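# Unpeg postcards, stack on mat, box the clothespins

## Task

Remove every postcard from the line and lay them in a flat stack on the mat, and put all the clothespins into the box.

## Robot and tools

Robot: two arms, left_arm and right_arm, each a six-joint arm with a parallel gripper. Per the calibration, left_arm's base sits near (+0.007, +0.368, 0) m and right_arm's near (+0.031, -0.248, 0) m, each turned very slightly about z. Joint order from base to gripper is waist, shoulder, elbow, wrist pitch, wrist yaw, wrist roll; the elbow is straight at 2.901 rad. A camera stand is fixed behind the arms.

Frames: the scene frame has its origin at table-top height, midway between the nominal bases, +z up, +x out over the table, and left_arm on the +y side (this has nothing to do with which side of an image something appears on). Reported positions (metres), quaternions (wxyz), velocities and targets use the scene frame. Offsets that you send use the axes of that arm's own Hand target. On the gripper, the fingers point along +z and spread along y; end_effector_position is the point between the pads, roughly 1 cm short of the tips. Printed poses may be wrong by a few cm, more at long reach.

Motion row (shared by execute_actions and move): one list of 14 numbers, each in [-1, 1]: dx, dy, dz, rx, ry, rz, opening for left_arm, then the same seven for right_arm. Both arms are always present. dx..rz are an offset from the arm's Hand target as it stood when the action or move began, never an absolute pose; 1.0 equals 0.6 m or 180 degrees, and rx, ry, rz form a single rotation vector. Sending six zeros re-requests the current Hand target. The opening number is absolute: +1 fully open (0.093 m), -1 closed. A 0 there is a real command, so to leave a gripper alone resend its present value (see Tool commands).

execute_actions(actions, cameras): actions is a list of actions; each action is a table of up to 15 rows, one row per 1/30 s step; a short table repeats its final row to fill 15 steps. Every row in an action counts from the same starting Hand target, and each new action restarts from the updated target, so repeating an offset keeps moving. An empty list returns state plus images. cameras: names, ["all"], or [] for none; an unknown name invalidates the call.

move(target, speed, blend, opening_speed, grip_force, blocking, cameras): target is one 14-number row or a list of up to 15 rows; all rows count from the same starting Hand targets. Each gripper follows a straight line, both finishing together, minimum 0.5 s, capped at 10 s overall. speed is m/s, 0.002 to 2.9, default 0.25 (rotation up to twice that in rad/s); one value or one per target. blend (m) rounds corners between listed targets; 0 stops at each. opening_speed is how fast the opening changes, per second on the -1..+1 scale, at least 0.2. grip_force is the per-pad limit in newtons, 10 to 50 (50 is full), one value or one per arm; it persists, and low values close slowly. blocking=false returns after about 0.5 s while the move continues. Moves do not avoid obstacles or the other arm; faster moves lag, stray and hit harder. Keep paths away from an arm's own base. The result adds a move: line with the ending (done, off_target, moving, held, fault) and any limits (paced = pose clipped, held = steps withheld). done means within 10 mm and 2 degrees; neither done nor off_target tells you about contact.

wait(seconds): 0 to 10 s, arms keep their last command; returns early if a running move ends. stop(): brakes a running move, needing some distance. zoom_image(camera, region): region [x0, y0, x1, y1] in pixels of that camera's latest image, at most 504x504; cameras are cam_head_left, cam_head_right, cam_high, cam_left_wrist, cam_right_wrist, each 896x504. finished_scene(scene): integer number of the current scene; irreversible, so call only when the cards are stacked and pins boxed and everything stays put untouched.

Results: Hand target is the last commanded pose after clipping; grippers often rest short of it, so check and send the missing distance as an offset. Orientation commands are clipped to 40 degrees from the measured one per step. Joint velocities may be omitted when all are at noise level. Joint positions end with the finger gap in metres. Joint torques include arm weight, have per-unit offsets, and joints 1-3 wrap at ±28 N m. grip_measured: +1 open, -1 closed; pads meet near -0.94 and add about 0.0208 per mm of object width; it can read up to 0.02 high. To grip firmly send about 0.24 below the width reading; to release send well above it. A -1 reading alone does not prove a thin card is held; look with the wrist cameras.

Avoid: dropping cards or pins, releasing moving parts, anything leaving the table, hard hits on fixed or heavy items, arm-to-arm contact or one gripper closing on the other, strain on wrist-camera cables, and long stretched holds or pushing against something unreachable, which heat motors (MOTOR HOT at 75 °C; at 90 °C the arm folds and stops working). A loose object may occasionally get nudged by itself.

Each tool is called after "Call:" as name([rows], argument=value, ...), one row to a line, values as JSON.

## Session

Call:
execute_actions(actions=[])

Scene clock: 0.00 s.
left_arm: end_effector_position=(+0.3497, +0.2861, +0.2464) grip_measured=+1.000 end_effector_quat_wxyz=(+0.391, -0.015, +0.920, -0.004) | right_arm: end_effector_position=(+0.2952, -0.1293, +0.2215) grip_measured=+1.000 end_effector_quat_wxyz=(+0.466, +0.072, +0.862, +0.185)
Joint positions: left_arm=[-0.399 1.254 1.222 -0.769 -0.257 -0.283 0.093] | right_arm=[0.59 0.787 0.716 -0.462 0.219 0.588 0.093]
Joint velocities: within noise
Joint torques (N m): no reading
Heat: left arm: 35 °C; right arm: 47 °C.
Hand target: left_arm +0.3497, +0.2861, +0.2508; +0.395, -0.015, +0.918, -0.006 | right_arm +0.2953, -0.1291, +0.2249; +0.468, +0.072, +0.861, +0.187
Tool commands: left_gripper/opening=+1.0 right_gripper/opening=+1.0

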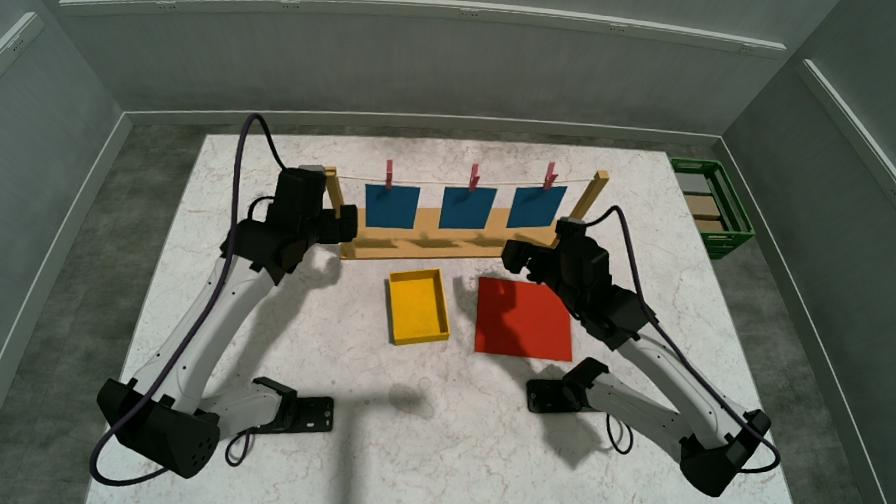

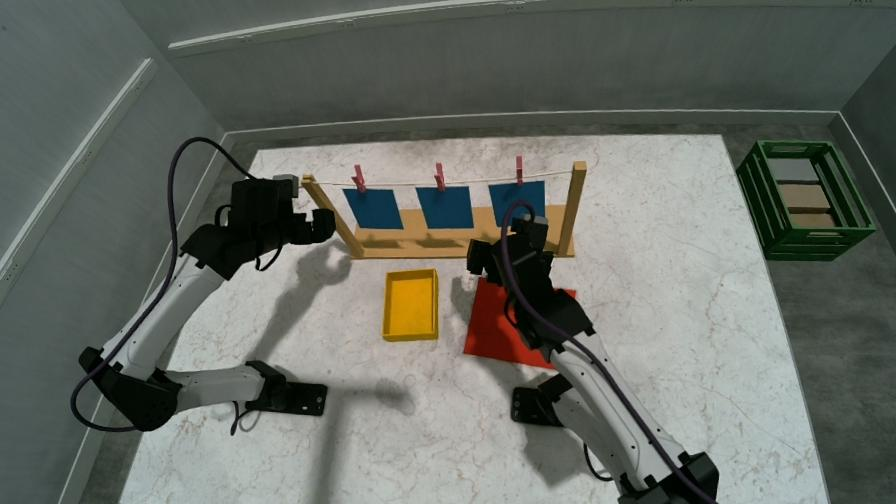

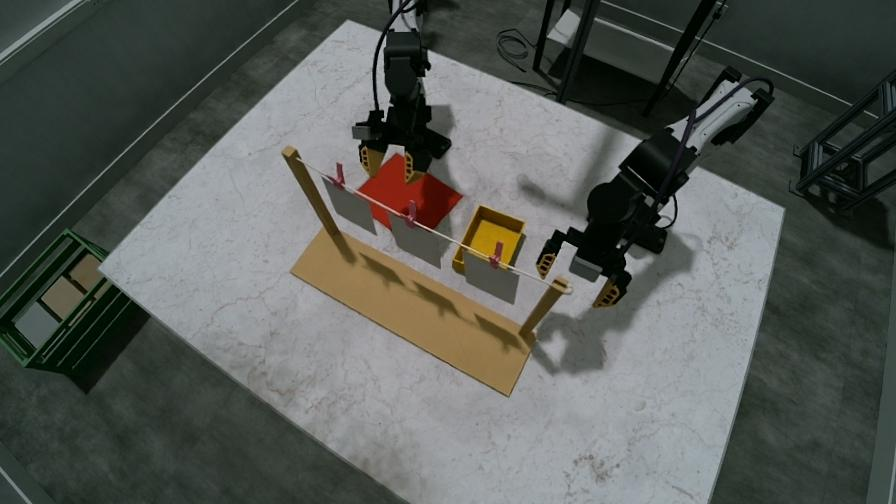

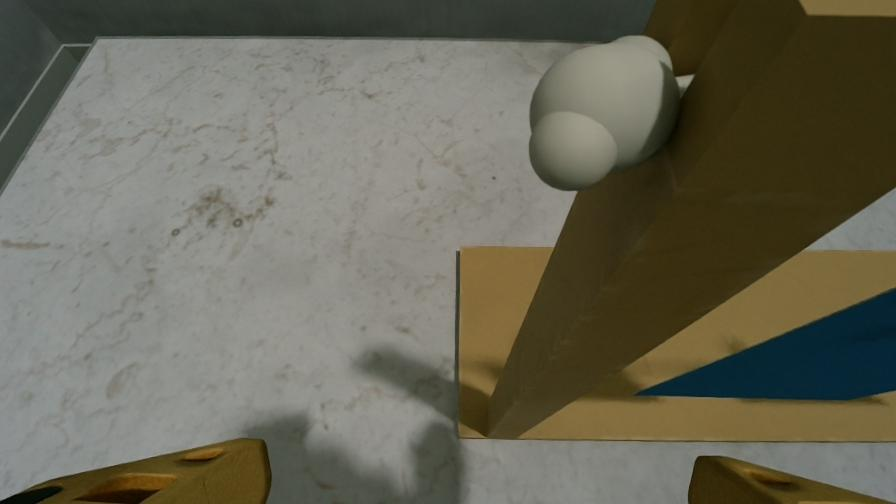

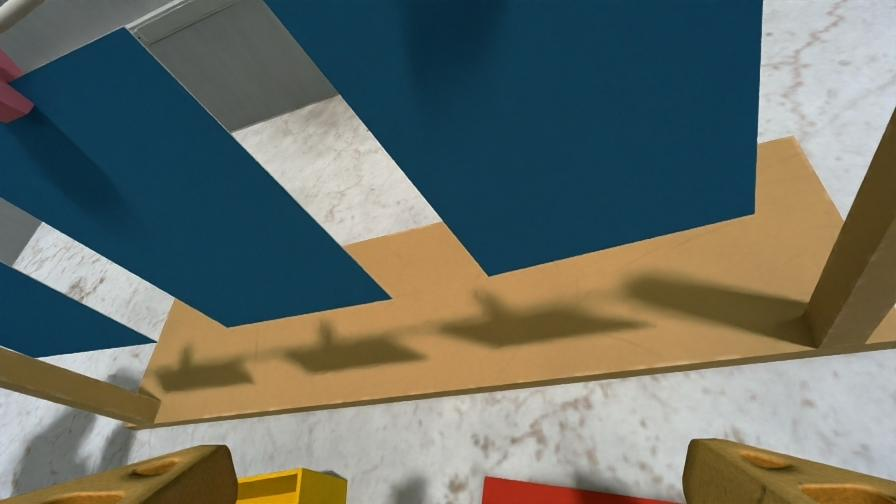

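Call:
zoom_image(camera="cam_head_left", region=[320, 140, 620, 280])

Call:
zoom_image(camera="cam_high", region=[270, 130, 590, 330])

Call:
zoom_image(camera="cam_head_right", region=[290, 140, 610, 370])

Scaled by 1.680 from the camera's 896x504 image, which has a finer 1280x720 frame.

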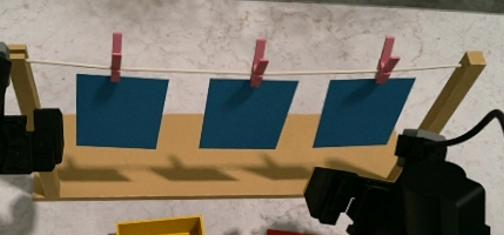

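Scaled by 1.575 from the camera's 896x504 image, which has a finer 1280x720 frame.

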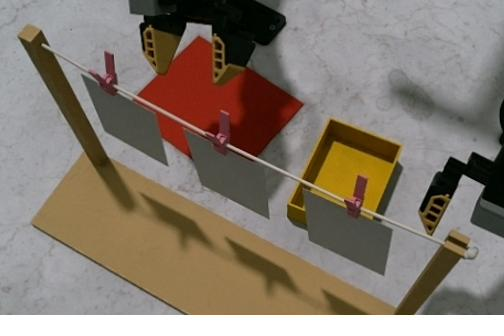

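Scaled by 1.575 from the camera's 896x504 image, which has a finer 1280x720 frame.

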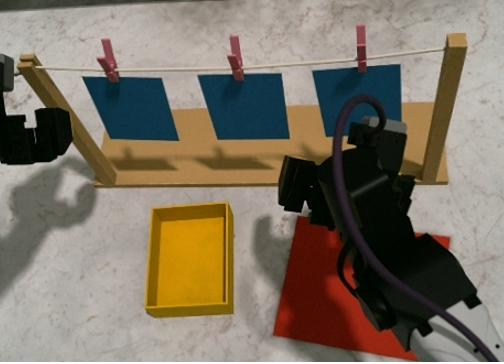

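Call:
move([
  [0.083,-0.0573,-0.0838,0,0,0,0.8,0,0,0,0,0,0,1],
  [0.1178,-0.2897,0.0567,0.2422,-0.2252,0.1041,0.8,0,0,0,0,0,0,1],
], speed=0.15, blend=0.03, cameras=["cam_left_wrist","cam_head_left","cam_high"])

Scene clock: 37.67 s.
left_arm: end_effector_position=(+0.3312, +0.1110, +0.1819) grip_measured=+0.802 end_effector_quat_wxyz=(+0.653, +0.262, +0.658, -0.268) | right_arm: end_effector_position=(+0.2952, -0.1293, +0.2215) grip_measured=+1.000 end_effector_quat_wxyz=(+0.466, +0.072, +0.862, +0.185)
Joint positions: left_arm=[-0.646 1.54 0.419 1.117 0.166 -0.011 0.084] | right_arm=[0.59 0.787 0.716 -0.462 0.219 0.588 0.093]
Joint torques (N m): left_arm=[0.4 -3.89 5.96 2.45 0.32 0.04] | right_arm=[0.02 -0.75 9.52 1.76 0.06 -0.18]
Heat: left arm: 39 °C; right arm: 57 °C.
Hand target: left_arm +0.3300, +0.1101, +0.1800; +0.654, +0.271, +0.653, -0.271 | right_arm +0.2953, -0.1291, +0.2249; +0.468, +0.072, +0.861, +0.187
Off the commanded pose: left_arm 0.002 m, 1 deg | right_arm 0.003 m, 0 deg.
move: done
Images, in order (width x height): cam_head_left 896x504, cam_high 896x504, cam_left_wrist 896x504.

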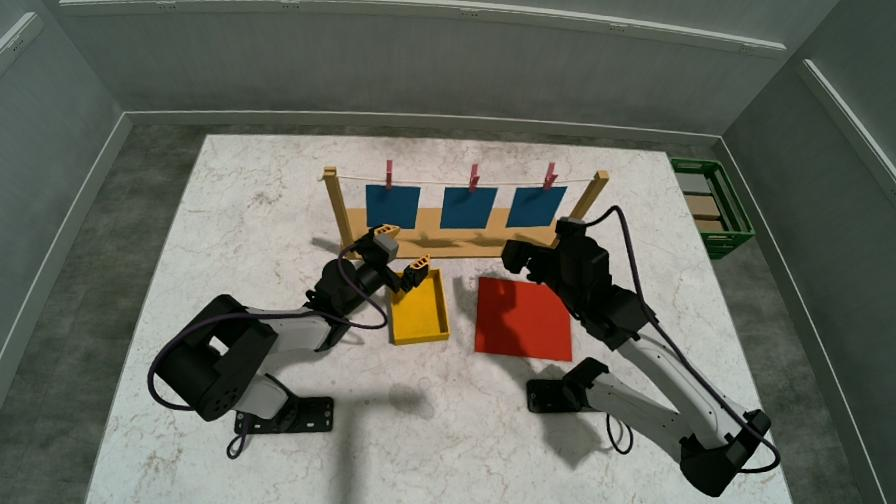

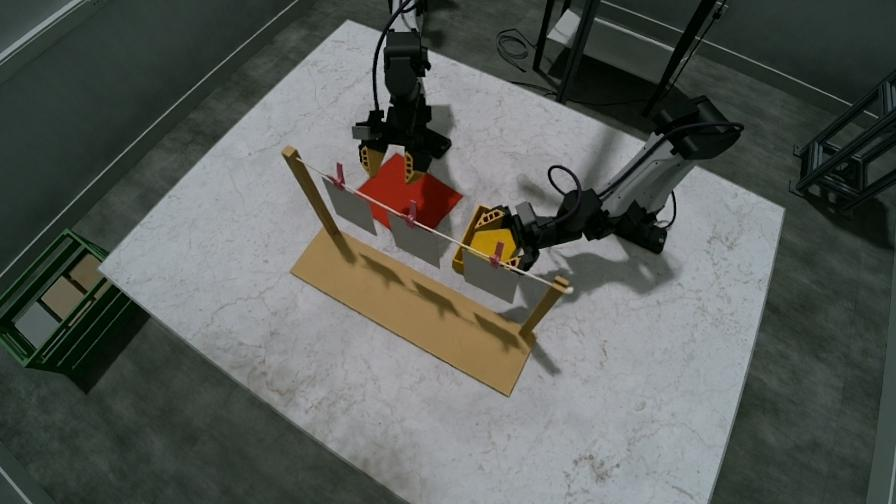

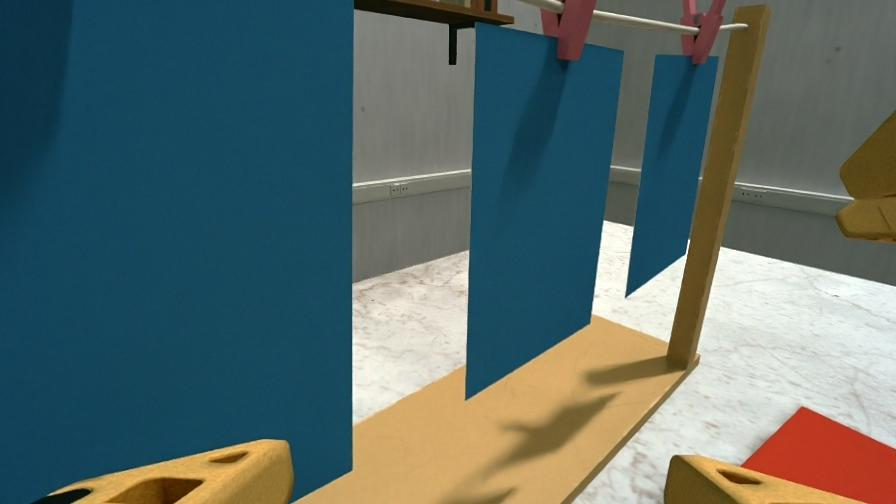

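Call:
move([
  [0.045,-0.0412,0.053,0,0,0,0.5,0,0,0,0,0,0,1],
  [0.045,-0.0431,0.15,0,0,0,0.5,0,0,0,0,0,0,1],
], speed=0.1, cameras=["cam_left_wrist"])

Scene clock: 47.23 s.
left_arm: end_effector_position=(+0.3720, +0.0319, +0.1584) grip_measured=+0.502 end_effector_quat_wxyz=(+0.657, +0.267, +0.648, -0.277) | right_arm: end_effector_position=(+0.2952, -0.1293, +0.2215) grip_measured=+1.000 end_effector_quat_wxyz=(+0.466, +0.072, +0.862, +0.185)
Joint positions: left_arm=[-0.763 1.919 0.714 1.221 0.071 -0.01 0.069] | right_arm=[0.59 0.787 0.716 -0.462 0.219 0.588 0.093]
Joint torques (N m): left_arm=[-0.46 -6.46 7.61 2.07 0.01 0.02] | right_arm=[0.01 -0.75 9.52 1.78 0.08 -0.18]
Heat: left arm: 39 °C; right arm: 58 °C.
Hand target: left_arm +0.3753, +0.0280, +0.1532; +0.654, +0.271, +0.653, -0.271 | right_arm +0.2953, -0.1291, +0.2249; +0.468, +0.072, +0.861, +0.187
Off the commanded pose: left_arm 0.007 m, 1 deg | right_arm 0.003 m, 0 deg.
move: done
Images, in order (width x height): cam_left_wrist 896x504.

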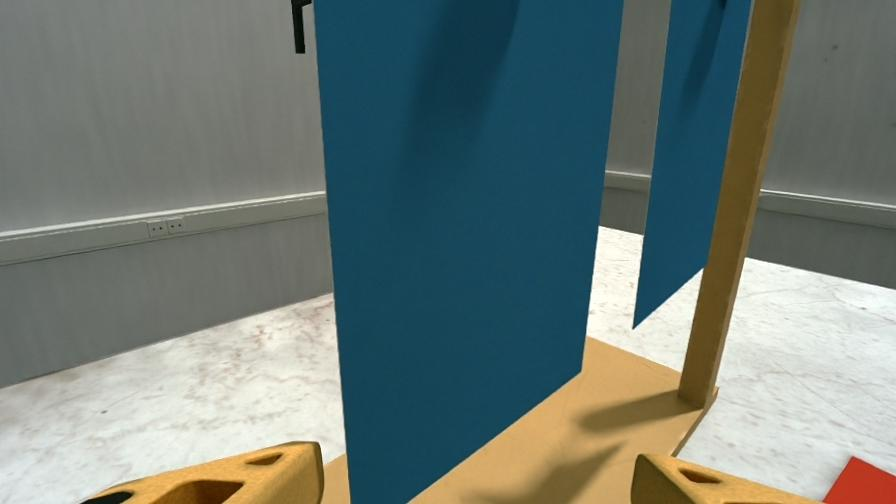

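Call:
move([
  [0.01,0.0141,0.0,0,0,0,0.5,0,0,0,0,0,0,1],
  [0.0107,0.0141,0.0518,0,0,0,0.5,0,0,0,0,0,0,1],
], speed=0.06, blend=0.005, cameras=["cam_left_wrist","cam_high"])

Scene clock: 52.23 s.
left_arm: end_effector_position=(+0.4010, +0.0170, +0.1528) grip_measured=+0.502 end_effector_quat_wxyz=(+0.659, +0.262, +0.650, -0.272) | right_arm: end_effector_position=(+0.2952, -0.1293, +0.2215) grip_measured=+1.000 end_effector_quat_wxyz=(+0.466, +0.072, +0.862, +0.185)
Joint positions: left_arm=[-0.748 2.021 0.849 1.189 0.07 -0.01 0.069] | right_arm=[0.59 0.787 0.716 -0.462 0.219 0.588 0.093]
Joint torques (N m): left_arm=[-0.24 -7.35 7.84 2.1 0.18 0.03] | right_arm=[-0.01 -0.73 9.52 1.78 0.06 -0.18]
Heat: left arm: 40 °C; right arm: 59 °C.
Hand target: left_arm +0.4033, +0.0121, +0.1468; +0.654, +0.270, +0.653, -0.271 | right_arm +0.2953, -0.1291, +0.2249; +0.468, +0.072, +0.861, +0.187
Off the commanded pose: left_arm 0.008 m, 1 deg | right_arm 0.003 m, 0 deg.
move: done
Images, in order (width x height): cam_high 896x504, cam_left_wrist 896x504.

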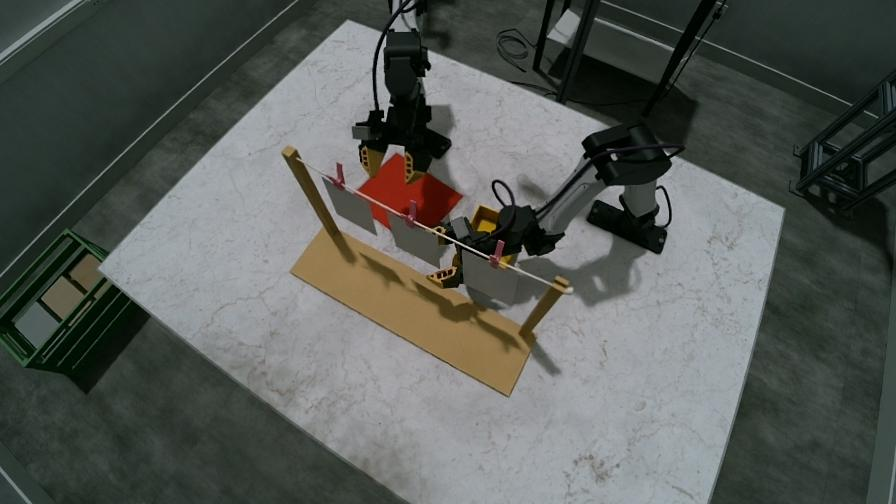

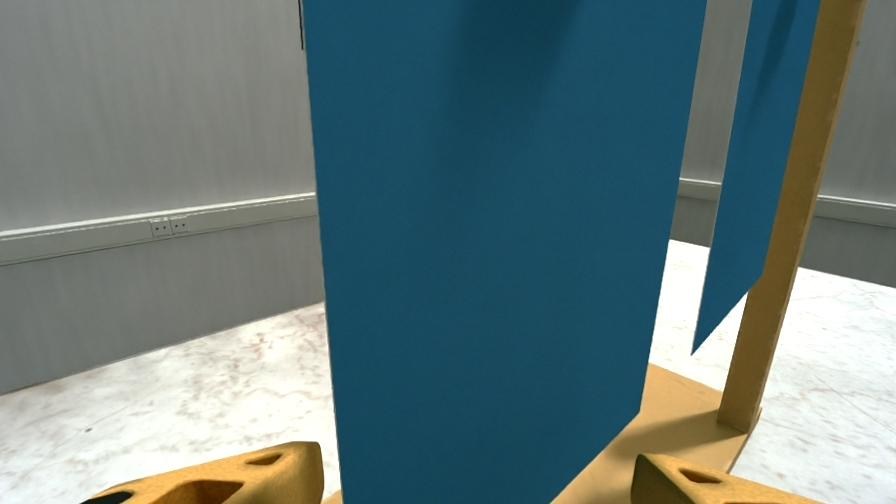

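Call:
move([
  [0,0,0.0133,0,0,0,0.5,0,0,0,0,0,0,1],
  [-0.025,-0.1002,-0.087,0,0,0,0.5,0,0,0,0,0,0,1],
], speed=0.08, cameras=["cam_left_wrist","cam_high","cam_head_left"])

Scene clock: 63.63 s.
left_arm: end_effector_position=(+0.3253, +0.0038, +0.1453) grip_measured=+0.502 end_effector_quat_wxyz=(+0.638, +0.277, +0.667, -0.269) | right_arm: end_effector_position=(+0.2952, -0.1293, +0.2215) grip_measured=+1.000 end_effector_quat_wxyz=(+0.466, +0.072, +0.862, +0.185)
Joint positions: left_arm=[-0.927 1.882 0.663 1.176 -0.091 -0.009 0.069] | right_arm=[0.59 0.787 0.716 -0.462 0.219 0.588 0.093]
Joint torques (N m): left_arm=[-0.28 -10.21 5.27 2.43 -0.02 0.02] | right_arm=[0.03 -0.76 9.55 1.77 0.07 -0.18]
Heat: left arm: 41 °C; right arm: 60 °C.
Hand target: left_arm +0.3239, +0.0066, +0.1618; +0.654, +0.271, +0.653, -0.271 | right_arm +0.2953, -0.1291, +0.2249; +0.468, +0.072, +0.861, +0.187
Off the commanded pose: left_arm 0.017 m, 3 deg | right_arm 0.003 m, 0 deg.
move: off_target (left_arm)
Images, in order (width x height): cam_head_left 896x504, cam_high 896x504, cam_left_wrist 896x504.

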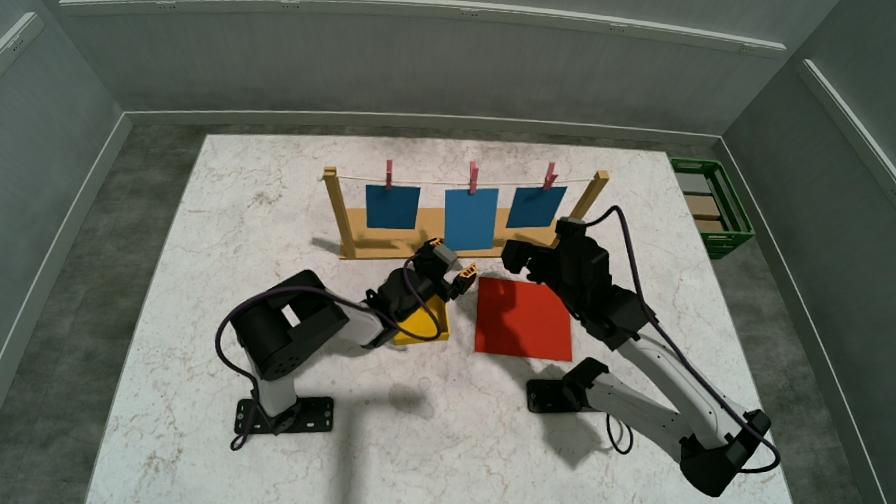

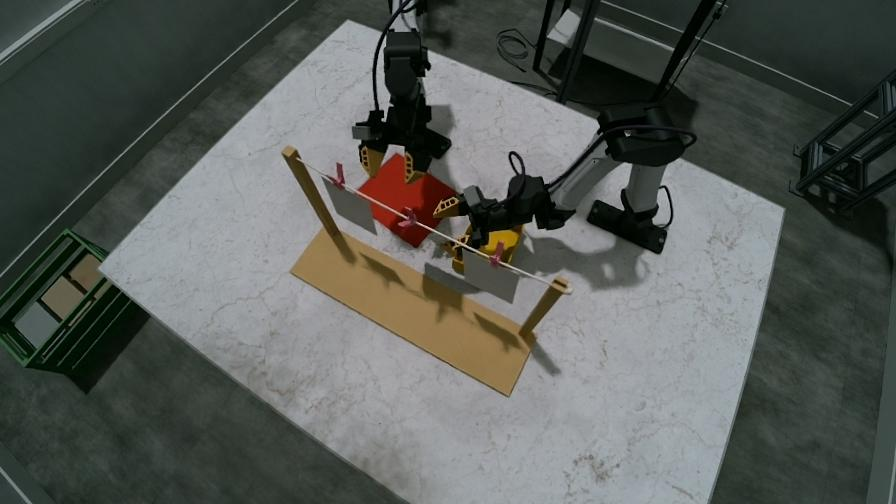

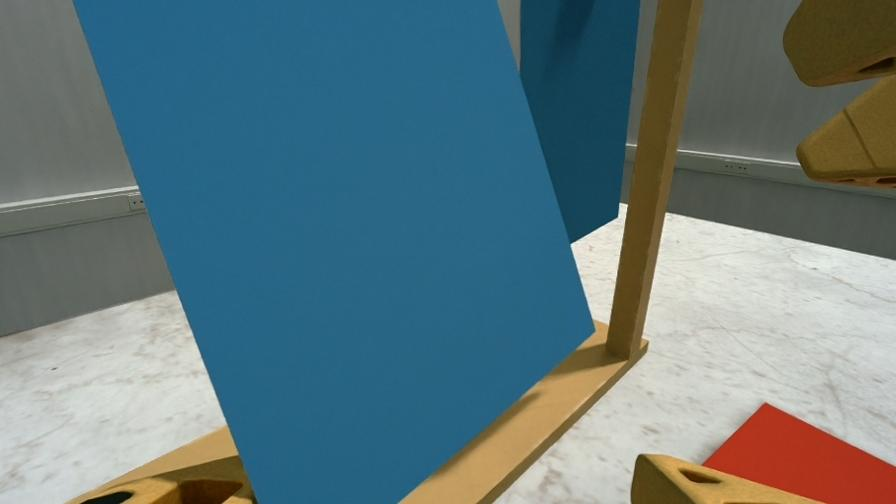

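Call:
move(target=[-0.0337,0.0323,-0.0252,0.2424,0.0697,-0.168,0.5,0,0,0,0,0,0,1], speed=0.08, cameras=["cam_left_wrist","cam_high","cam_head_left"])

Scene clock: 77.53 s.
left_arm: end_effector_position=(+0.3229, +0.0316, +0.1791) grip_measured=+0.502 end_effector_quat_wxyz=(+0.340, +0.337, +0.628, -0.613) | right_arm: end_effector_position=(+0.2952, -0.1293, +0.2215) grip_measured=+1.000 end_effector_quat_wxyz=(+0.466, +0.072, +0.862, +0.185)
Joint positions: left_arm=[-0.535 1.896 0.864 0.999 1.065 -0.543 0.069] | right_arm=[0.59 0.787 0.716 -0.462 0.219 0.588 0.093]
Joint torques (N m): left_arm=[0.46 -6.52 8.28 2.1 0.3 -0.12] | right_arm=[-0.01 -0.73 9.52 1.78 0.06 -0.18]
Heat: left arm: 41 °C; right arm: 61 °C.
Hand target: left_arm +0.3268, +0.0309, +0.1820; +0.344, +0.343, +0.619, -0.618 | right_arm +0.2953, -0.1291, +0.2249; +0.468, +0.072, +0.861, +0.187
Off the commanded pose: left_arm 0.005 m, 1 deg | right_arm 0.003 m, 0 deg.
move: done
Images, in order (width x height): cam_head_left 896x504, cam_high 896x504, cam_left_wrist 896x504.

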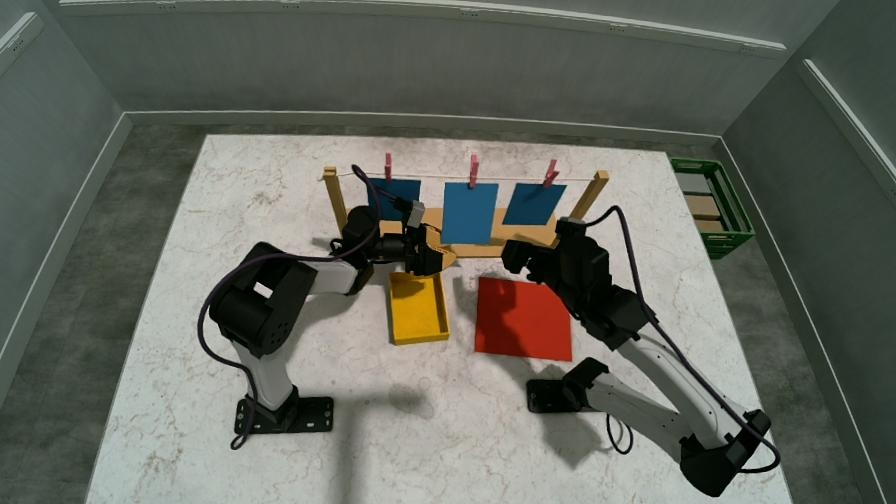

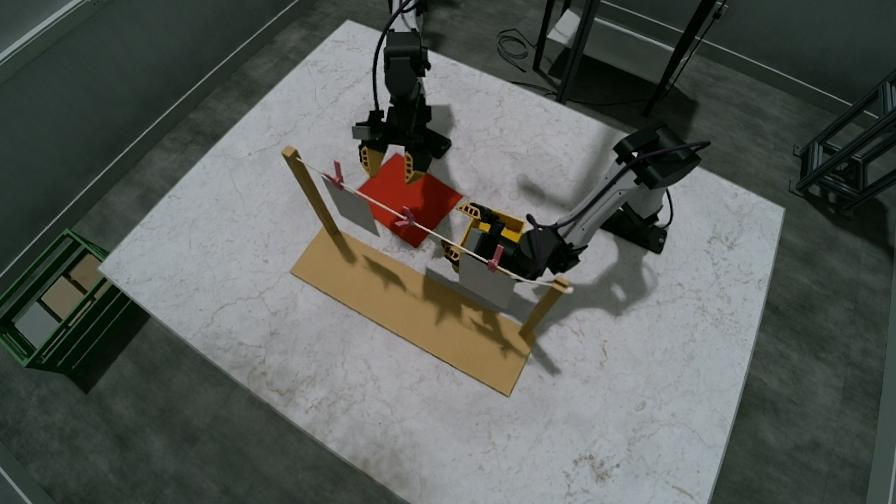

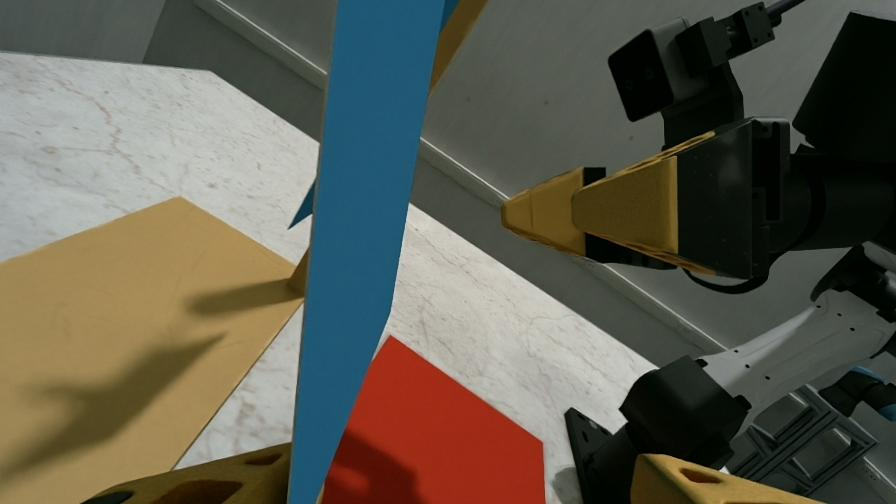

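Call:
move([
  [0,0,0.02,0,0,0,0.5,0,0,0,0,0,0,1],
  [0,0,0.02,0,0,0,-1,0,0,0,0,0,0,1],
], speed=0.06, opening_speed=0.8, cameras=["cam_left_wrist","cam_high","cam_head_left"])

Scene clock: 82.80 s.
left_arm: end_effector_position=(+0.3208, +0.0224, +0.1795) grip_measured=-0.972 end_effector_quat_wxyz=(+0.334, +0.343, +0.624, -0.618) | right_arm: end_effector_position=(+0.2952, -0.1293, +0.2215) grip_measured=+1.000 end_effector_quat_wxyz=(+0.466, +0.072, +0.862, +0.185)
Joint positions: left_arm=[-0.555 1.914 0.888 0.999 1.066 -0.549 0] | right_arm=[0.59 0.787 0.716 -0.462 0.219 0.588 0.093]
Joint torques (N m): left_arm=[-0.27 -6.76 8.34 2.07 -0.01 -0.1] | right_arm=[0.05 -0.73 9.54 1.77 0.07 -0.18]
Heat: left arm: 41 °C; right arm: 61 °C.
Hand target: left_arm +0.3268, +0.0189, +0.1819; +0.344, +0.343, +0.619, -0.618 | right_arm +0.2953, -0.1291, +0.2249; +0.468, +0.072, +0.861, +0.187
Off the commanded pose: left_arm 0.007 m, 1 deg | right_arm 0.003 m, 0 deg.
move: done
Images, in order (width x height): cam_head_left 896x504, cam_high 896x504, cam_left_wrist 896x504.

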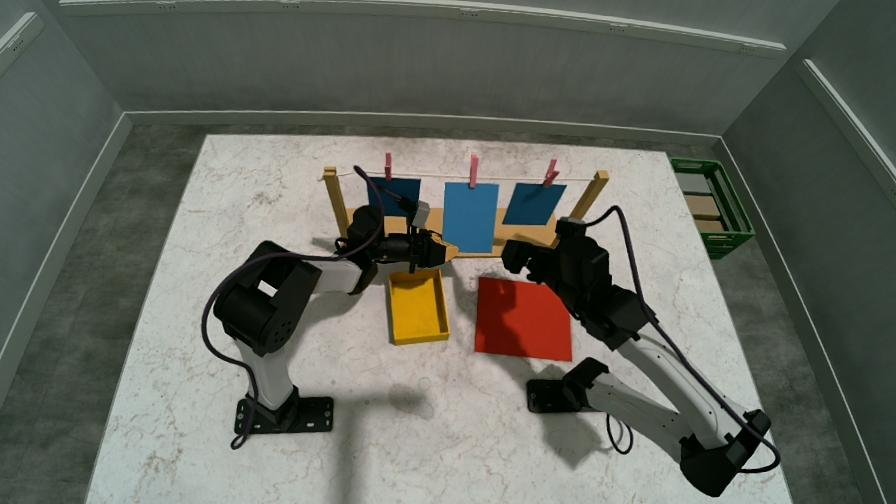

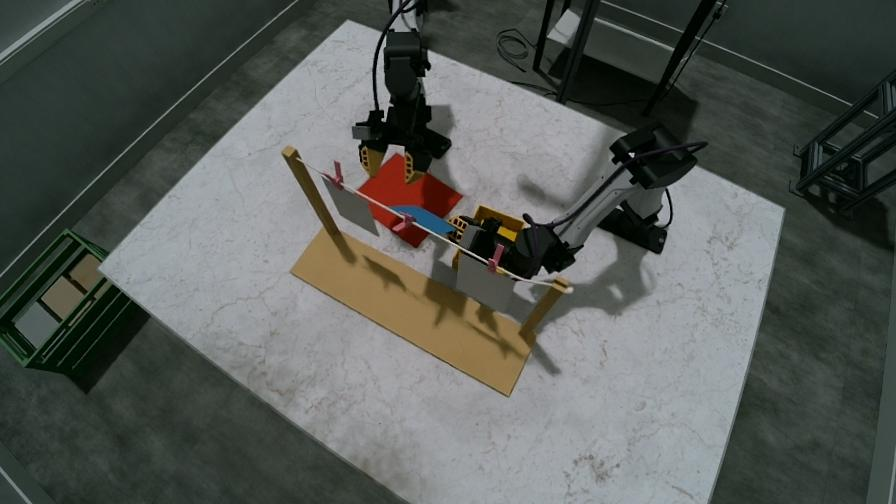

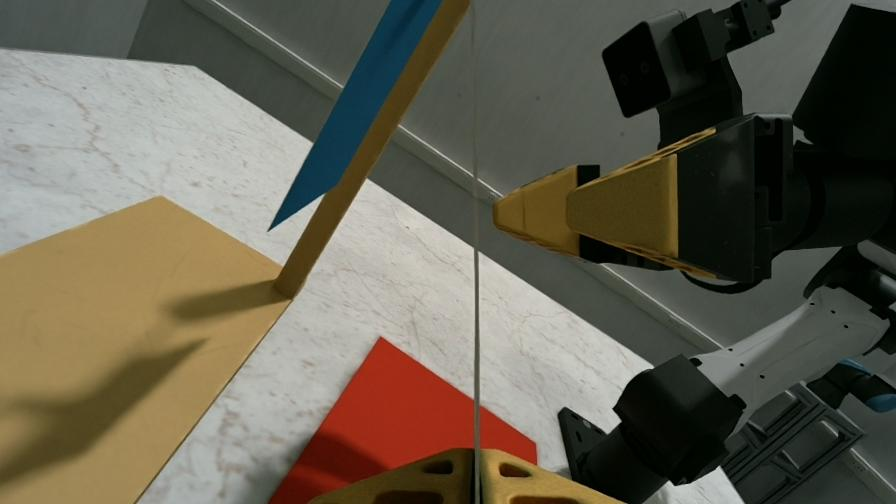

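Call:
move([
  [0,0,0,0,0,0,-1,-0.1187,0.1375,-0.1608,0.04,0.005,-0.045,0.2],
  [0,0,0,0,0,0,-1,-0.1625,0.2323,-0.0335,0.0846,0.0112,-0.0957,0.2],
], speed=0.12, blend=0.02, cameras=["cam_right_wrist","cam_head_left"])

Scene clock: 93.87 s.
left_arm: end_effector_position=(+0.3208, +0.0224, +0.1795) grip_measured=-0.972 end_effector_quat_wxyz=(+0.334, +0.343, +0.624, -0.618) | right_arm: end_effector_position=(+0.3221, -0.0327, +0.3613) grip_measured=+0.202 end_effector_quat_wxyz=(+0.460, -0.001, +0.888, +0.008)
Joint positions: left_arm=[-0.555 1.914 0.888 0.999 1.066 -0.549 0] | right_arm=[0.986 1.507 1.845 -1.204 0.712 0.67 0.055]
Joint torques (N m): left_arm=[-0.27 -6.71 8.34 2.07 0.01 -0.11] | right_arm=[-0.59 -4.33 9.46 1.25 0.42 -0.24]
Heat: left arm: 42 °C; right arm: 62 °C.
Hand target: left_arm +0.3268, +0.0189, +0.1819; +0.344, +0.343, +0.619, -0.618 | right_arm +0.3252, -0.0352, +0.3650; +0.462, +0.001, +0.887, +0.001
Off the commanded pose: left_arm 0.007 m, 1 deg | right_arm 0.005 m, 1 deg.
move: done
Images, in order (width x height): cam_head_left 896x504, cam_right_wrist 896x504.

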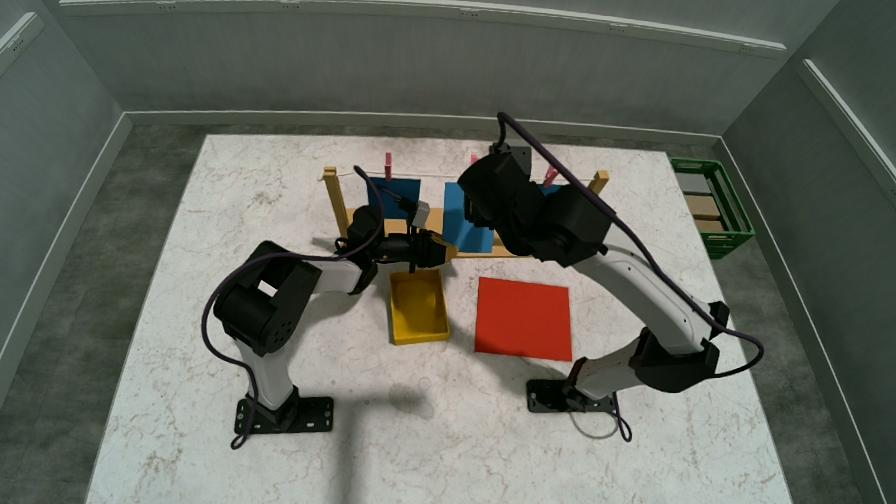

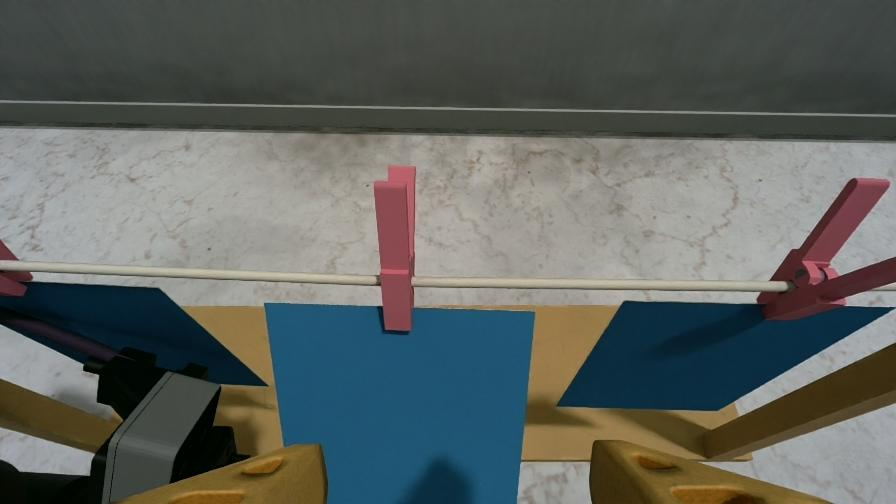

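Call:
move([
  [0,0,0,0,0,0,-1,0,0.0283,0,0,0,0,0.2],
  [0,0,0,0,0,0,-1,0,0.0283,0.055,0,0,0,0.2],
], speed=0.1, cameras=["cam_right_wrist","cam_head_left"])

Scene clock: 116.20 s.
left_arm: end_effector_position=(+0.3208, +0.0224, +0.1795) grip_measured=-0.972 end_effector_quat_wxyz=(+0.334, +0.343, +0.624, -0.618) | right_arm: end_effector_position=(+0.3483, -0.0220, +0.3532) grip_measured=+0.202 end_effector_quat_wxyz=(+0.467, +0.006, +0.884, +0.003)
Joint positions: left_arm=[-0.555 1.914 0.888 0.999 1.066 -0.549 0] | right_arm=[0.944 1.567 1.847 -1.112 0.704 0.632 0.055]
Joint torques (N m): left_arm=[-0.28 -6.72 8.32 2.07 0 -0.09] | right_arm=[-0.4 -4.9 6.57 1.51 0.24 -0.23]
Heat: left arm: 43 °C; right arm: 62 °C.
Hand target: left_arm +0.3268, +0.0189, +0.1819; +0.344, +0.343, +0.619, -0.618 | right_arm +0.3523, -0.0182, +0.3461; +0.462, +0.001, +0.887, +0.001
Off the commanded pose: left_arm 0.007 m, 1 deg | right_arm 0.009 m, 1 deg.
move: done
Images, in order (width x height): cam_head_left 896x504, cam_right_wrist 896x504.

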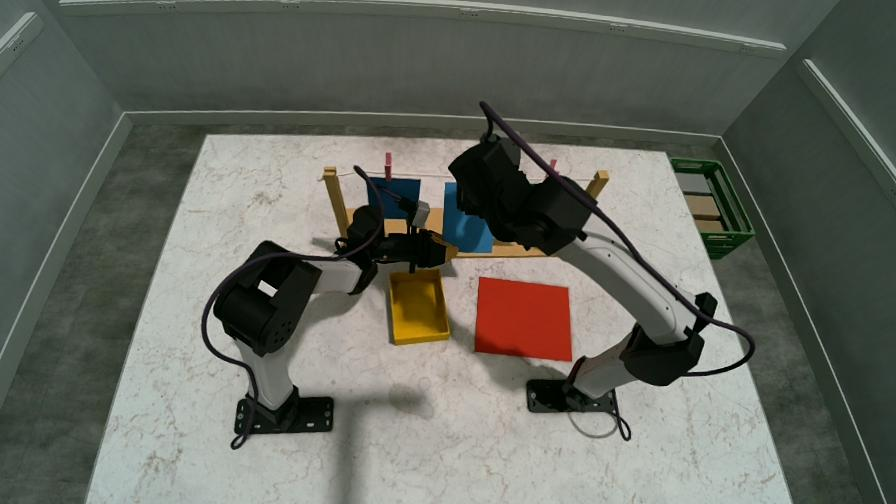

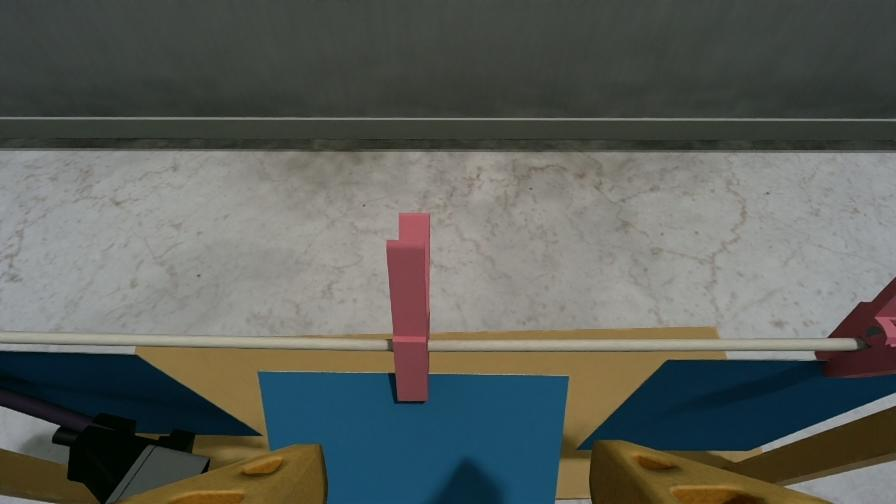

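Call:
move([
  [0,0,0,0,0,0,-1,0.004,0.03,0.0,0,0,0,0.2],
  [0,0,0,0,0,0,-1,0.004,0.03,0.04,0,0,0,0.2],
], speed=0.1, cameras=["cam_right_wrist"])

Scene clock: 119.87 s.
left_arm: end_effector_position=(+0.3208, +0.0224, +0.1795) grip_measured=-0.972 end_effector_quat_wxyz=(+0.334, +0.343, +0.624, -0.618) | right_arm: end_effector_position=(+0.3666, -0.0040, +0.3383) grip_measured=+0.202 end_effector_quat_wxyz=(+0.467, +0.006, +0.884, +0.003)
Joint positions: left_arm=[-0.555 1.914 0.888 0.999 1.066 -0.549 0] | right_arm=[0.934 1.632 1.845 -1.039 0.698 0.623 0.055]
Joint torques (N m): left_arm=[-0.29 -6.76 8.32 2.07 -0.01 -0.09] | right_arm=[-0.35 -5.6 6.83 1.51 0.22 -0.2]
Heat: left arm: 44 °C; right arm: 61 °C.
Hand target: left_arm +0.3268, +0.0189, +0.1819; +0.344, +0.343, +0.619, -0.618 | right_arm +0.3706, -0.0002, +0.3303; +0.462, +0.001, +0.887, +0.001
Off the commanded pose: left_arm 0.007 m, 1 deg | right_arm 0.010 m, 1 deg.
move: done
Images, in order (width x height): cam_right_wrist 896x504.

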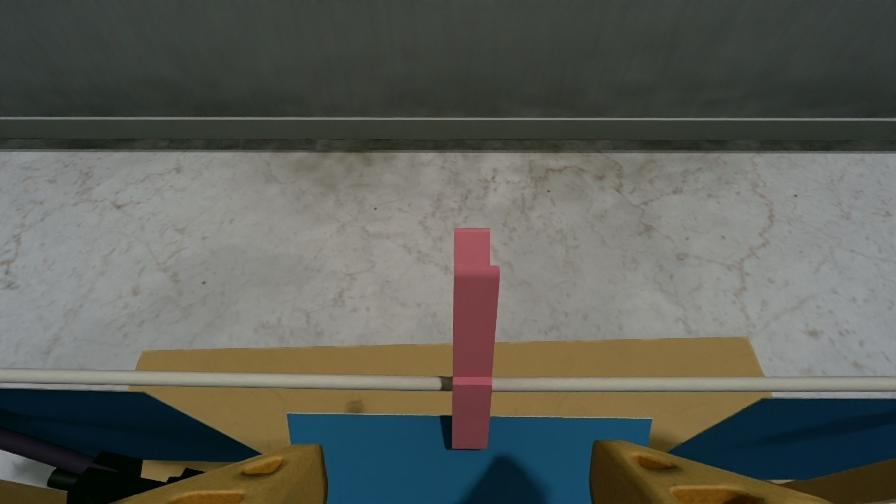

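Call:
move([
  [0,0,0,0,0,0,-1,-0.003,-0.0075,0.0,0,0,0,0.2],
  [0,0,0,0,0,0,-1,-0.003,-0.0075,0.045,0,0,0,0.2],
], speed=0.1, cameras=["cam_right_wrist","cam_high"])

Scene clock: 129.70 s.
left_arm: end_effector_position=(+0.3208, +0.0224, +0.1795) grip_measured=-0.972 end_effector_quat_wxyz=(+0.334, +0.343, +0.624, -0.618) | right_arm: end_effector_position=(+0.3897, -0.0081, +0.3246) grip_measured=+0.202 end_effector_quat_wxyz=(+0.468, +0.006, +0.884, +0.003)
Joint positions: left_arm=[-0.555 1.914 0.888 0.999 1.066 -0.549 0] | right_arm=[0.871 1.645 1.791 -0.936 0.655 0.564 0.055]
Joint torques (N m): left_arm=[-0.28 -6.74 8.36 2.07 -0.01 -0.09] | right_arm=[-0.36 -5.91 7.1 1.58 0.16 -0.25]
Heat: left arm: 44 °C; right arm: 59 °C.
Hand target: left_arm +0.3268, +0.0189, +0.1819; +0.344, +0.343, +0.619, -0.618 | right_arm +0.3938, -0.0047, +0.3164; +0.462, +0.001, +0.887, +0.001
Off the commanded pose: left_arm 0.007 m, 1 deg | right_arm 0.010 m, 1 deg.
move: done
Images, in order (width x height): cam_high 896x504, cam_right_wrist 896x504.

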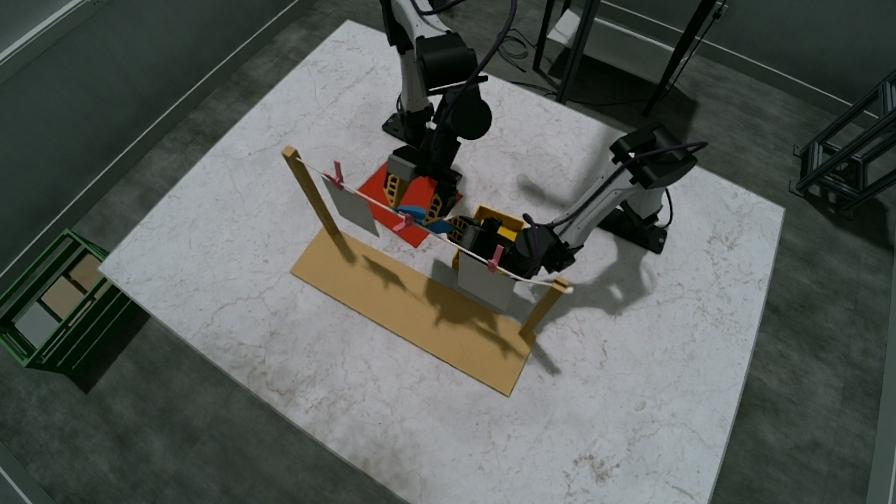

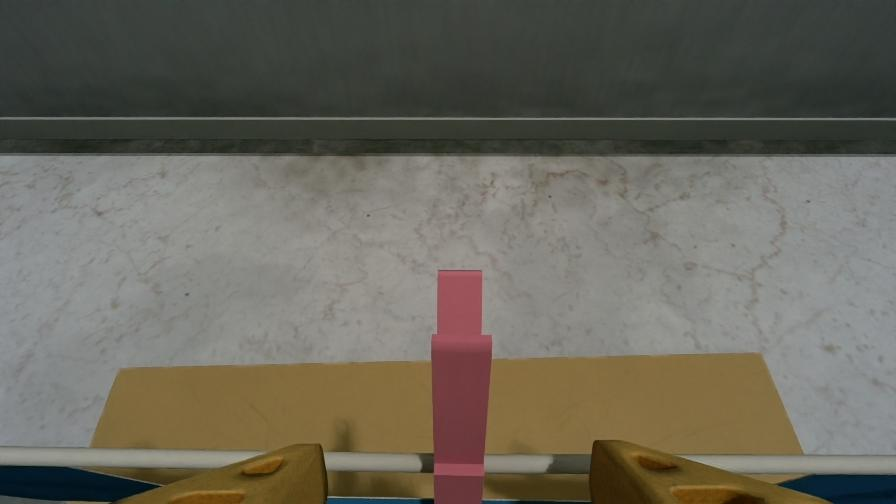

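Call:
move([
  [0,0,0,0,0,0,-1,-0.015,-0.001,0.0,0,0,0,0.2],
  [0,0,0,0,0,0,-1,-0.015,-0.001,0.022,0,0,0,0.2],
], speed=0.1, cameras=["cam_right_wrist"])

Scene clock: 139.03 s.
left_arm: end_effector_position=(+0.3208, +0.0224, +0.1795) grip_measured=-0.972 end_effector_quat_wxyz=(+0.334, +0.343, +0.624, -0.618) | right_arm: end_effector_position=(+0.4046, -0.0089, +0.3193) grip_measured=+0.202 end_effector_quat_wxyz=(+0.464, +0.004, +0.886, -0.001)
Joint positions: left_arm=[-0.555 1.914 0.888 0.999 1.066 -0.549 0] | right_arm=[0.837 1.679 1.809 -0.913 0.632 0.534 0.055]
Joint torques (N m): left_arm=[-0.27 -6.75 8.35 2.07 0 -0.1] | right_arm=[-0.46 -6.02 8.87 1.52 0.16 -0.23]
Heat: left arm: 44 °C; right arm: 58 °C.
Hand target: left_arm +0.3268, +0.0189, +0.1819; +0.344, +0.343, +0.619, -0.618 | right_arm +0.4097, -0.0052, +0.3162; +0.462, +0.001, +0.887, +0.001
Off the commanded pose: left_arm 0.007 m, 1 deg | right_arm 0.007 m, 1 deg.
move: done
Images, in order (width x height): cam_right_wrist 896x504.

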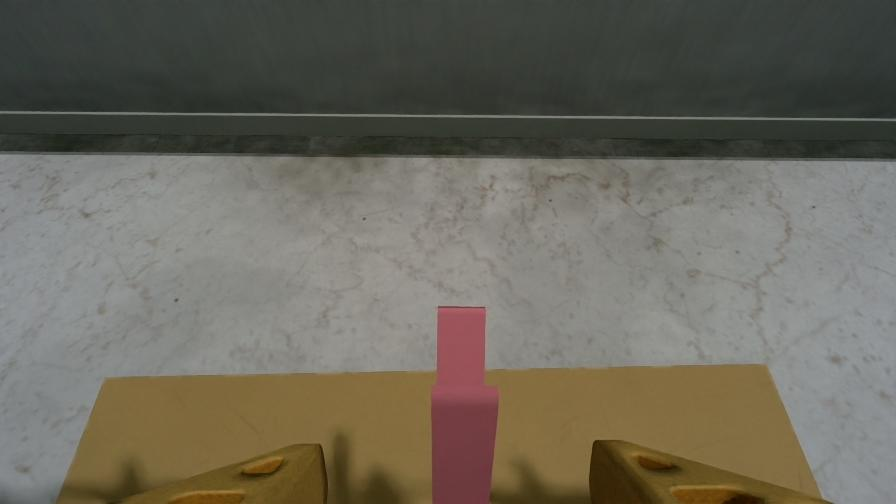

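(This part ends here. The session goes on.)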